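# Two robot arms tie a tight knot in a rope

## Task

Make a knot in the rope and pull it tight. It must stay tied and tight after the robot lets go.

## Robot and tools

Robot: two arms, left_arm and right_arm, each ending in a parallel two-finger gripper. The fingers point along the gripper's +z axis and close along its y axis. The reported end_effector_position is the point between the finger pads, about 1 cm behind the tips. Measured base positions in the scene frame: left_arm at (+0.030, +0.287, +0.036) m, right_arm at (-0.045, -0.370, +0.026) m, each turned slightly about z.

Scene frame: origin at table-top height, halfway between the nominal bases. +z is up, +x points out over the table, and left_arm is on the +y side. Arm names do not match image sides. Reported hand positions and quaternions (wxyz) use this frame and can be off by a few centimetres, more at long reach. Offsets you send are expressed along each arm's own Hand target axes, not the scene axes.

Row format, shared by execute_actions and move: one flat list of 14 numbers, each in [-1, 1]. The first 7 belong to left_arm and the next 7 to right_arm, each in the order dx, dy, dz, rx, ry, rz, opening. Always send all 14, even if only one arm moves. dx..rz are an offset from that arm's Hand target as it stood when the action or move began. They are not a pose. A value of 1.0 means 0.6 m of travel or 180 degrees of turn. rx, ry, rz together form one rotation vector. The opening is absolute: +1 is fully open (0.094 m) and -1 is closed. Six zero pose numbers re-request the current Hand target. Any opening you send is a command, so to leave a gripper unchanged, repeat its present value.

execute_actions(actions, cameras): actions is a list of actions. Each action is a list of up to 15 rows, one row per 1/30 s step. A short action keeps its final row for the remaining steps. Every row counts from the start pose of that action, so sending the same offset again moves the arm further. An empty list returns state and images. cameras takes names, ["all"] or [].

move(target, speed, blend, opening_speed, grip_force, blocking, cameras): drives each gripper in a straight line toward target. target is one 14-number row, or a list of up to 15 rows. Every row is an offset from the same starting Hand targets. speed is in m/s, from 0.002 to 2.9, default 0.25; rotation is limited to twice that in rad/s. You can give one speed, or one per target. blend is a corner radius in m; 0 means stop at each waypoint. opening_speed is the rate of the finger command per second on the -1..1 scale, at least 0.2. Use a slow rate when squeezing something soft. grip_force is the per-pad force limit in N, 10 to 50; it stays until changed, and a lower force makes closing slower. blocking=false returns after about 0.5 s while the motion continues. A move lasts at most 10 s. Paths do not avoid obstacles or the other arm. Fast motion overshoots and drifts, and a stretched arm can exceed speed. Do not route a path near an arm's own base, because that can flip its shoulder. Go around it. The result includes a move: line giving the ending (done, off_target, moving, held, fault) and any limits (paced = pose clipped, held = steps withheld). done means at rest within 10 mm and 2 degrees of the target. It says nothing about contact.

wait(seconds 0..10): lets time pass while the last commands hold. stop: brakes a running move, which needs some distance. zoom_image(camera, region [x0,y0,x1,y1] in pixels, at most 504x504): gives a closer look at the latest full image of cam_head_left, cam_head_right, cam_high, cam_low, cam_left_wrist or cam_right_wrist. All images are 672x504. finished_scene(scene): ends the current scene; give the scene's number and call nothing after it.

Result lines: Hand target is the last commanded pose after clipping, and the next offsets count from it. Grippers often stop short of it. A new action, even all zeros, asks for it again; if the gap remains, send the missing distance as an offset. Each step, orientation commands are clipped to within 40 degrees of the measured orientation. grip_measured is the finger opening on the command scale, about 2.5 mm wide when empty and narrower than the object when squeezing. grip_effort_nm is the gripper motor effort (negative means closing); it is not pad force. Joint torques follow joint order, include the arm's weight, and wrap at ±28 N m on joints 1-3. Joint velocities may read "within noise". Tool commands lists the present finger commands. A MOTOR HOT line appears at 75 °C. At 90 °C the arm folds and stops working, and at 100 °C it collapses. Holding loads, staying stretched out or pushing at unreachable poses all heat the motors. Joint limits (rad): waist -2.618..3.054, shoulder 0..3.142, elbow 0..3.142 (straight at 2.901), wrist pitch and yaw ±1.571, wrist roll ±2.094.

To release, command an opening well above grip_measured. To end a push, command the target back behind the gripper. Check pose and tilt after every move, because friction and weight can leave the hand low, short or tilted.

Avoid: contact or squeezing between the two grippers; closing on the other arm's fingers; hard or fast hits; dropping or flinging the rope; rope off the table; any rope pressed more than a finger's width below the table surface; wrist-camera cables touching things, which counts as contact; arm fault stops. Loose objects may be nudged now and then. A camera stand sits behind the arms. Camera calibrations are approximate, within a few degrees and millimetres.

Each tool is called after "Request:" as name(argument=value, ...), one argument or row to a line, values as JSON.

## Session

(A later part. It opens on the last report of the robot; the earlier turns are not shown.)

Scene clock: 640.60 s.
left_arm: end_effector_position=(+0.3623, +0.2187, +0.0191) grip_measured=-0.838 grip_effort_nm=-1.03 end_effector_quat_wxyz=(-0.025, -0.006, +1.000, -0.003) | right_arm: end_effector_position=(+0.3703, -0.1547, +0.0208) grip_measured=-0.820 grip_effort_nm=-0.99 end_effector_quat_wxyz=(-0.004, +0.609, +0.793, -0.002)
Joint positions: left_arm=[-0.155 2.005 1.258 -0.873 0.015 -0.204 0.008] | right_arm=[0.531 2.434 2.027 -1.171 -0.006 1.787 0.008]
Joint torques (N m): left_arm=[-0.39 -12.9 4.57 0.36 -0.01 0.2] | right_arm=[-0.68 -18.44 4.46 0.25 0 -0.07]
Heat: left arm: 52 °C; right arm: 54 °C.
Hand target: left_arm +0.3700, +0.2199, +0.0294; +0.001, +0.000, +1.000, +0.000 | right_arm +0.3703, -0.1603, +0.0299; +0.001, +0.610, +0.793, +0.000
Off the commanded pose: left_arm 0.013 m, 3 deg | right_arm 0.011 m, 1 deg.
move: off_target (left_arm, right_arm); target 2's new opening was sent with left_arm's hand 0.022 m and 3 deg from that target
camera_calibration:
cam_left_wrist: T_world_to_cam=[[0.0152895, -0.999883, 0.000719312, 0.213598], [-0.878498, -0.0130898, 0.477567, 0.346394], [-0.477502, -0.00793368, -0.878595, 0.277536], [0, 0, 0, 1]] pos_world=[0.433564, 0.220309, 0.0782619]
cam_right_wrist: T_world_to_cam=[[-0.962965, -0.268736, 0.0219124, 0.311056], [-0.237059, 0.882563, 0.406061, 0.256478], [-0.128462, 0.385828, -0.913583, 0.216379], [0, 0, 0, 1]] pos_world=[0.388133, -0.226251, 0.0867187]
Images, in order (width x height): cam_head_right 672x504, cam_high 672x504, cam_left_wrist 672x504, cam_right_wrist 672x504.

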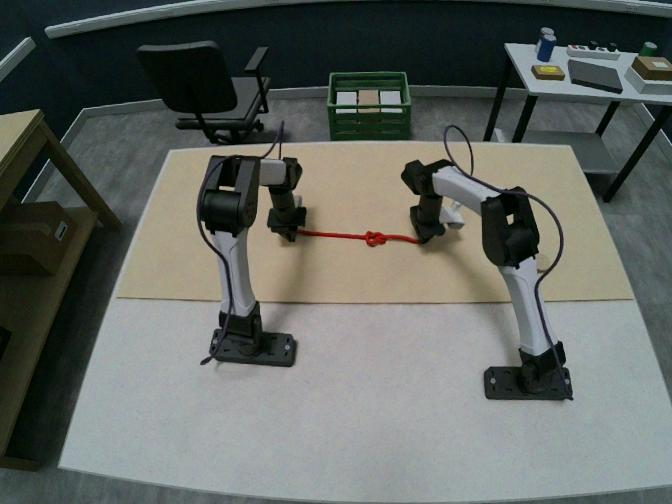

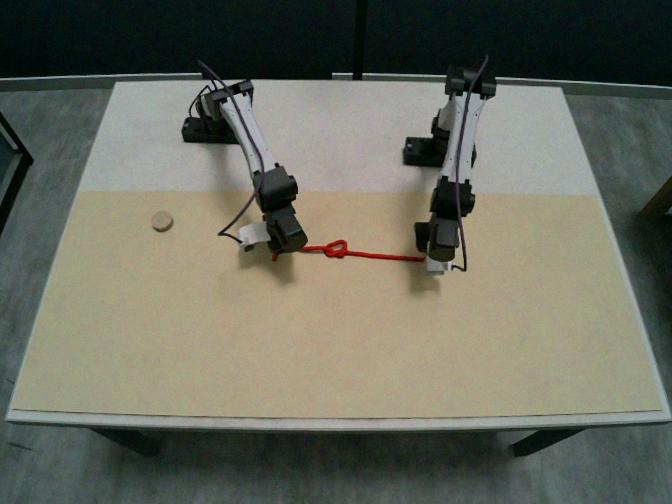

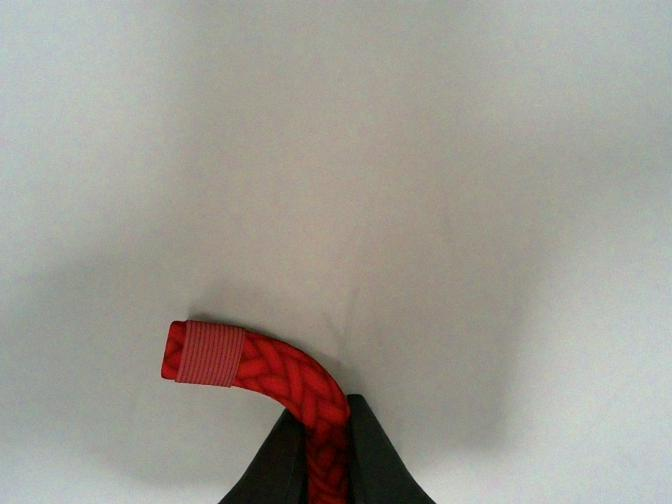

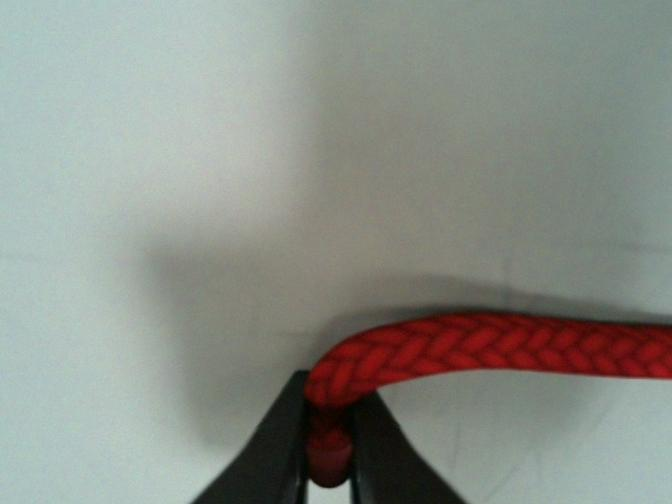

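Request:
move(
  target=[0,0.083,0,0,0,0,-1,-0.113,-0.03,0,0,0,0,-1],
  cameras=["cam_left_wrist","cam_right_wrist","cam_high"],
  speed=0.1,
)

Request:
zoom_image(
  camera="cam_high",
  region=[250, 210, 450, 310],
)

Scene clock: 647.87 s.
left_arm: end_effector_position=(+0.3593, +0.2459, +0.0196) grip_measured=-0.838 grip_effort_nm=-1.03 end_effector_quat_wxyz=(-0.030, +0.014, +0.999, -0.035) | right_arm: end_effector_position=(+0.3697, -0.2000, +0.0217) grip_measured=-0.820 grip_effort_nm=-0.99 end_effector_quat_wxyz=(-0.025, +0.599, +0.800, +0.026)
Joint positions: left_arm=[-0.045 1.984 1.227 -0.868 0.074 -0.054 0.008] | right_arm=[0.417 2.318 1.822 -1.057 -0.07 1.649 0.008]
Joint torques (N m): left_arm=[2.29 -12.77 4.81 0.36 -0.55 0.16] | right_arm=[-2.96 -17.74 4.19 0.04 0.65 -0.13]
Heat: left arm: 51 °C; right arm: 57 °C.
Hand target: left_arm +0.3698, +0.2696, +0.0293; +0.001, +0.000, +1.000, +0.000 | right_arm +0.3702, -0.2305, +0.0299; +0.001, +0.610, +0.793, +0.000
Off the commanded pose: left_arm 0.028 m, 6 deg | right_arm 0.032 m, 4 deg.
move: off_target (left_arm, right_arm)
camera_calibration:
cam_left_wrist: T_world_to_cam=[[-0.0214863, -0.997531, 0.0668626, 0.25208], [-0.874032, 0.0512116, 0.483161, 0.3264], [-0.485392, -0.0480587, -0.872975, 0.289431], [0, 0, 0, 1]] pos_world=[0.431188, 0.248651, 0.0781069]
cam_right_wrist: T_world_to_cam=[[-0.956261, -0.292515, 0.000405158, 0.291486], [-0.258646, 0.846185, 0.46591, 0.295393], [-0.136628, 0.445427, -0.884832, 0.248812], [0, 0, 0, 1]] pos_world=[0.389133, -0.275521, 0.0824115]
Images, in order (width x height): cam_high 672x504, cam_left_wrist 672x504, cam_right_wrist 672x504.

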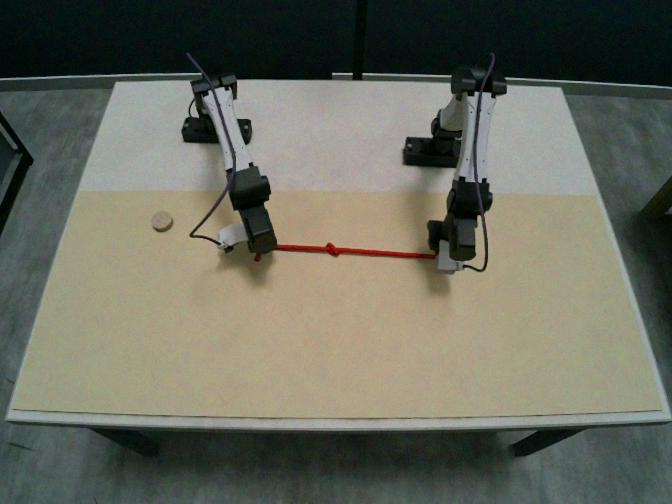

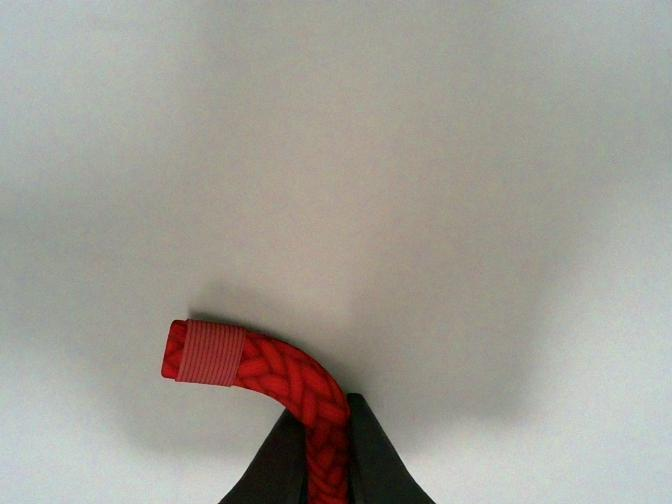

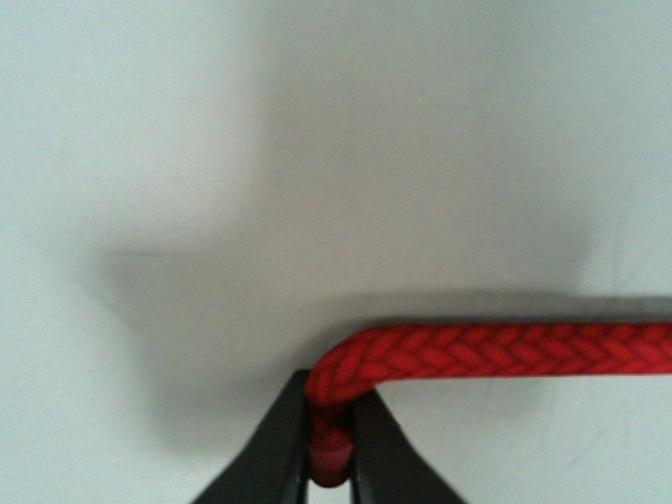

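Scaled by 2.520 from the camera's 672x504 image, which has a finer 960x720 frame.

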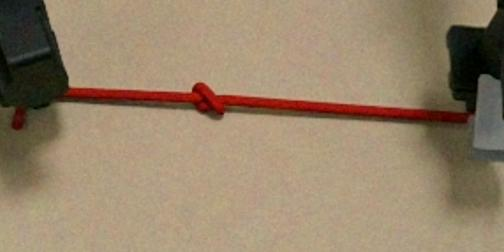

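Request:
move(
  target=[
    [0,0.03,0,0,0,0,-1,-0.03,-0.008,0,0,0,0,-1],
    [0,-0.045,0.03,0,0,0,-1,0.056,0.015,0.03,0,0,0,-1],
    [0,-0.045,0.03,0,0,0,-0.3,0.056,0.015,0.03,0,0,0,-0.3],
    [0,-0.045,-0.2,0,0,0,-0.3,0.056,0.015,-0.2,0,0,0,-0.3],
  ],
  cameras=["cam_high","cam_low"],
  speed=[0.1,0.1,0.2,0.2],
)

Request:
zoom_image(
  camera="cam_high",
  region=[250, 210, 450, 310],
)

Scene clock: 661.43 s.
left_arm: end_effector_position=(+0.3655, +0.2431, +0.1345) grip_measured=-0.302 grip_effort_nm=0.11 end_effector_quat_wxyz=(-0.019, +0.000, +1.000, -0.006) | right_arm: end_effector_position=(+0.3740, -0.1951, +0.1470) grip_measured=-0.303 grip_effort_nm=0.18 end_effector_quat_wxyz=(+0.004, +0.609, +0.793, +0.019)
Joint positions: left_arm=[-0.082 1.864 1.544 -1.288 0.016 -0.12 0.033] | right_arm=[0.446 2.323 2.335 -1.546 -0.012 1.702 0.033]
Joint torques (N m): left_arm=[-0.96 -11.17 8.38 0.17 0.01 0.04] | right_arm=[0.64 -15.04 6.32 0.19 0.06 0.1]
Heat: left arm: 51 °C; right arm: 62 °C.
Hand target: left_arm +0.3696, +0.2427, +0.1493; +0.001, +0.000, +1.000, +0.000 | right_arm +0.3702, -0.1956, +0.1501; +0.001, +0.610, +0.793, +0.001
Off the commanded pose: left_arm 0.015 m, 2 deg | right_arm 0.005 m, 2 deg.
joint sent to its limit (right arm) — joint 4 (wrist pitch), lower limit. The joint targets still meet the commanded pose.
move: off_target (left_arm); target 3's new opening was sent with left_arm's hand 0.012 m and 3 deg from that target
Images, in order (width x height): cam_high 672x504, cam_low 672x504.

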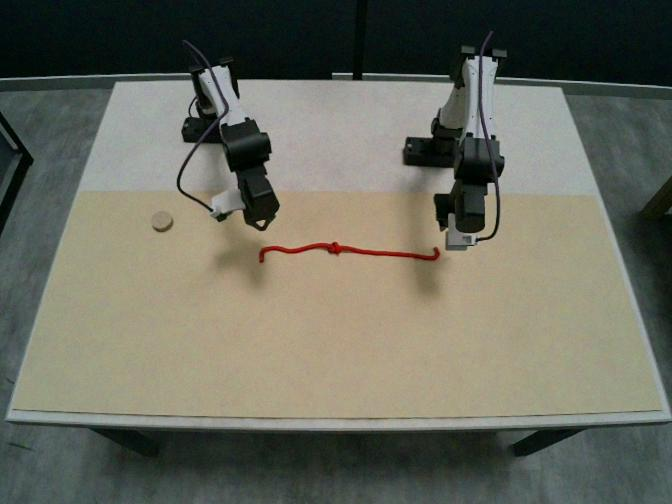

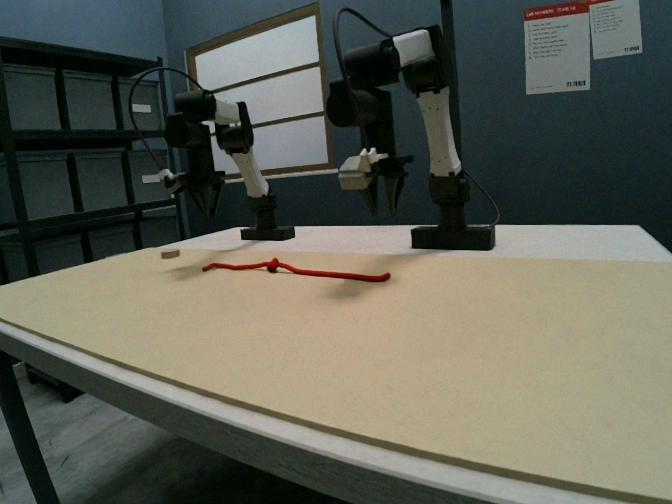

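Scaled by 2.520 from the camera's 672x504 image, which has a finer 960x720 frame.

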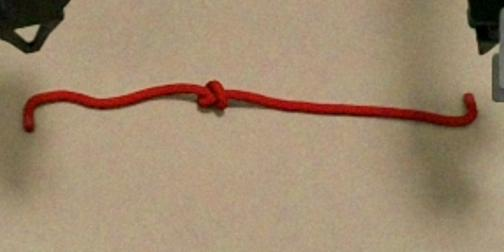

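Tight knot, released.

Request:
finished_scene(
  scene=2,
)

The scene is finished: the task was done.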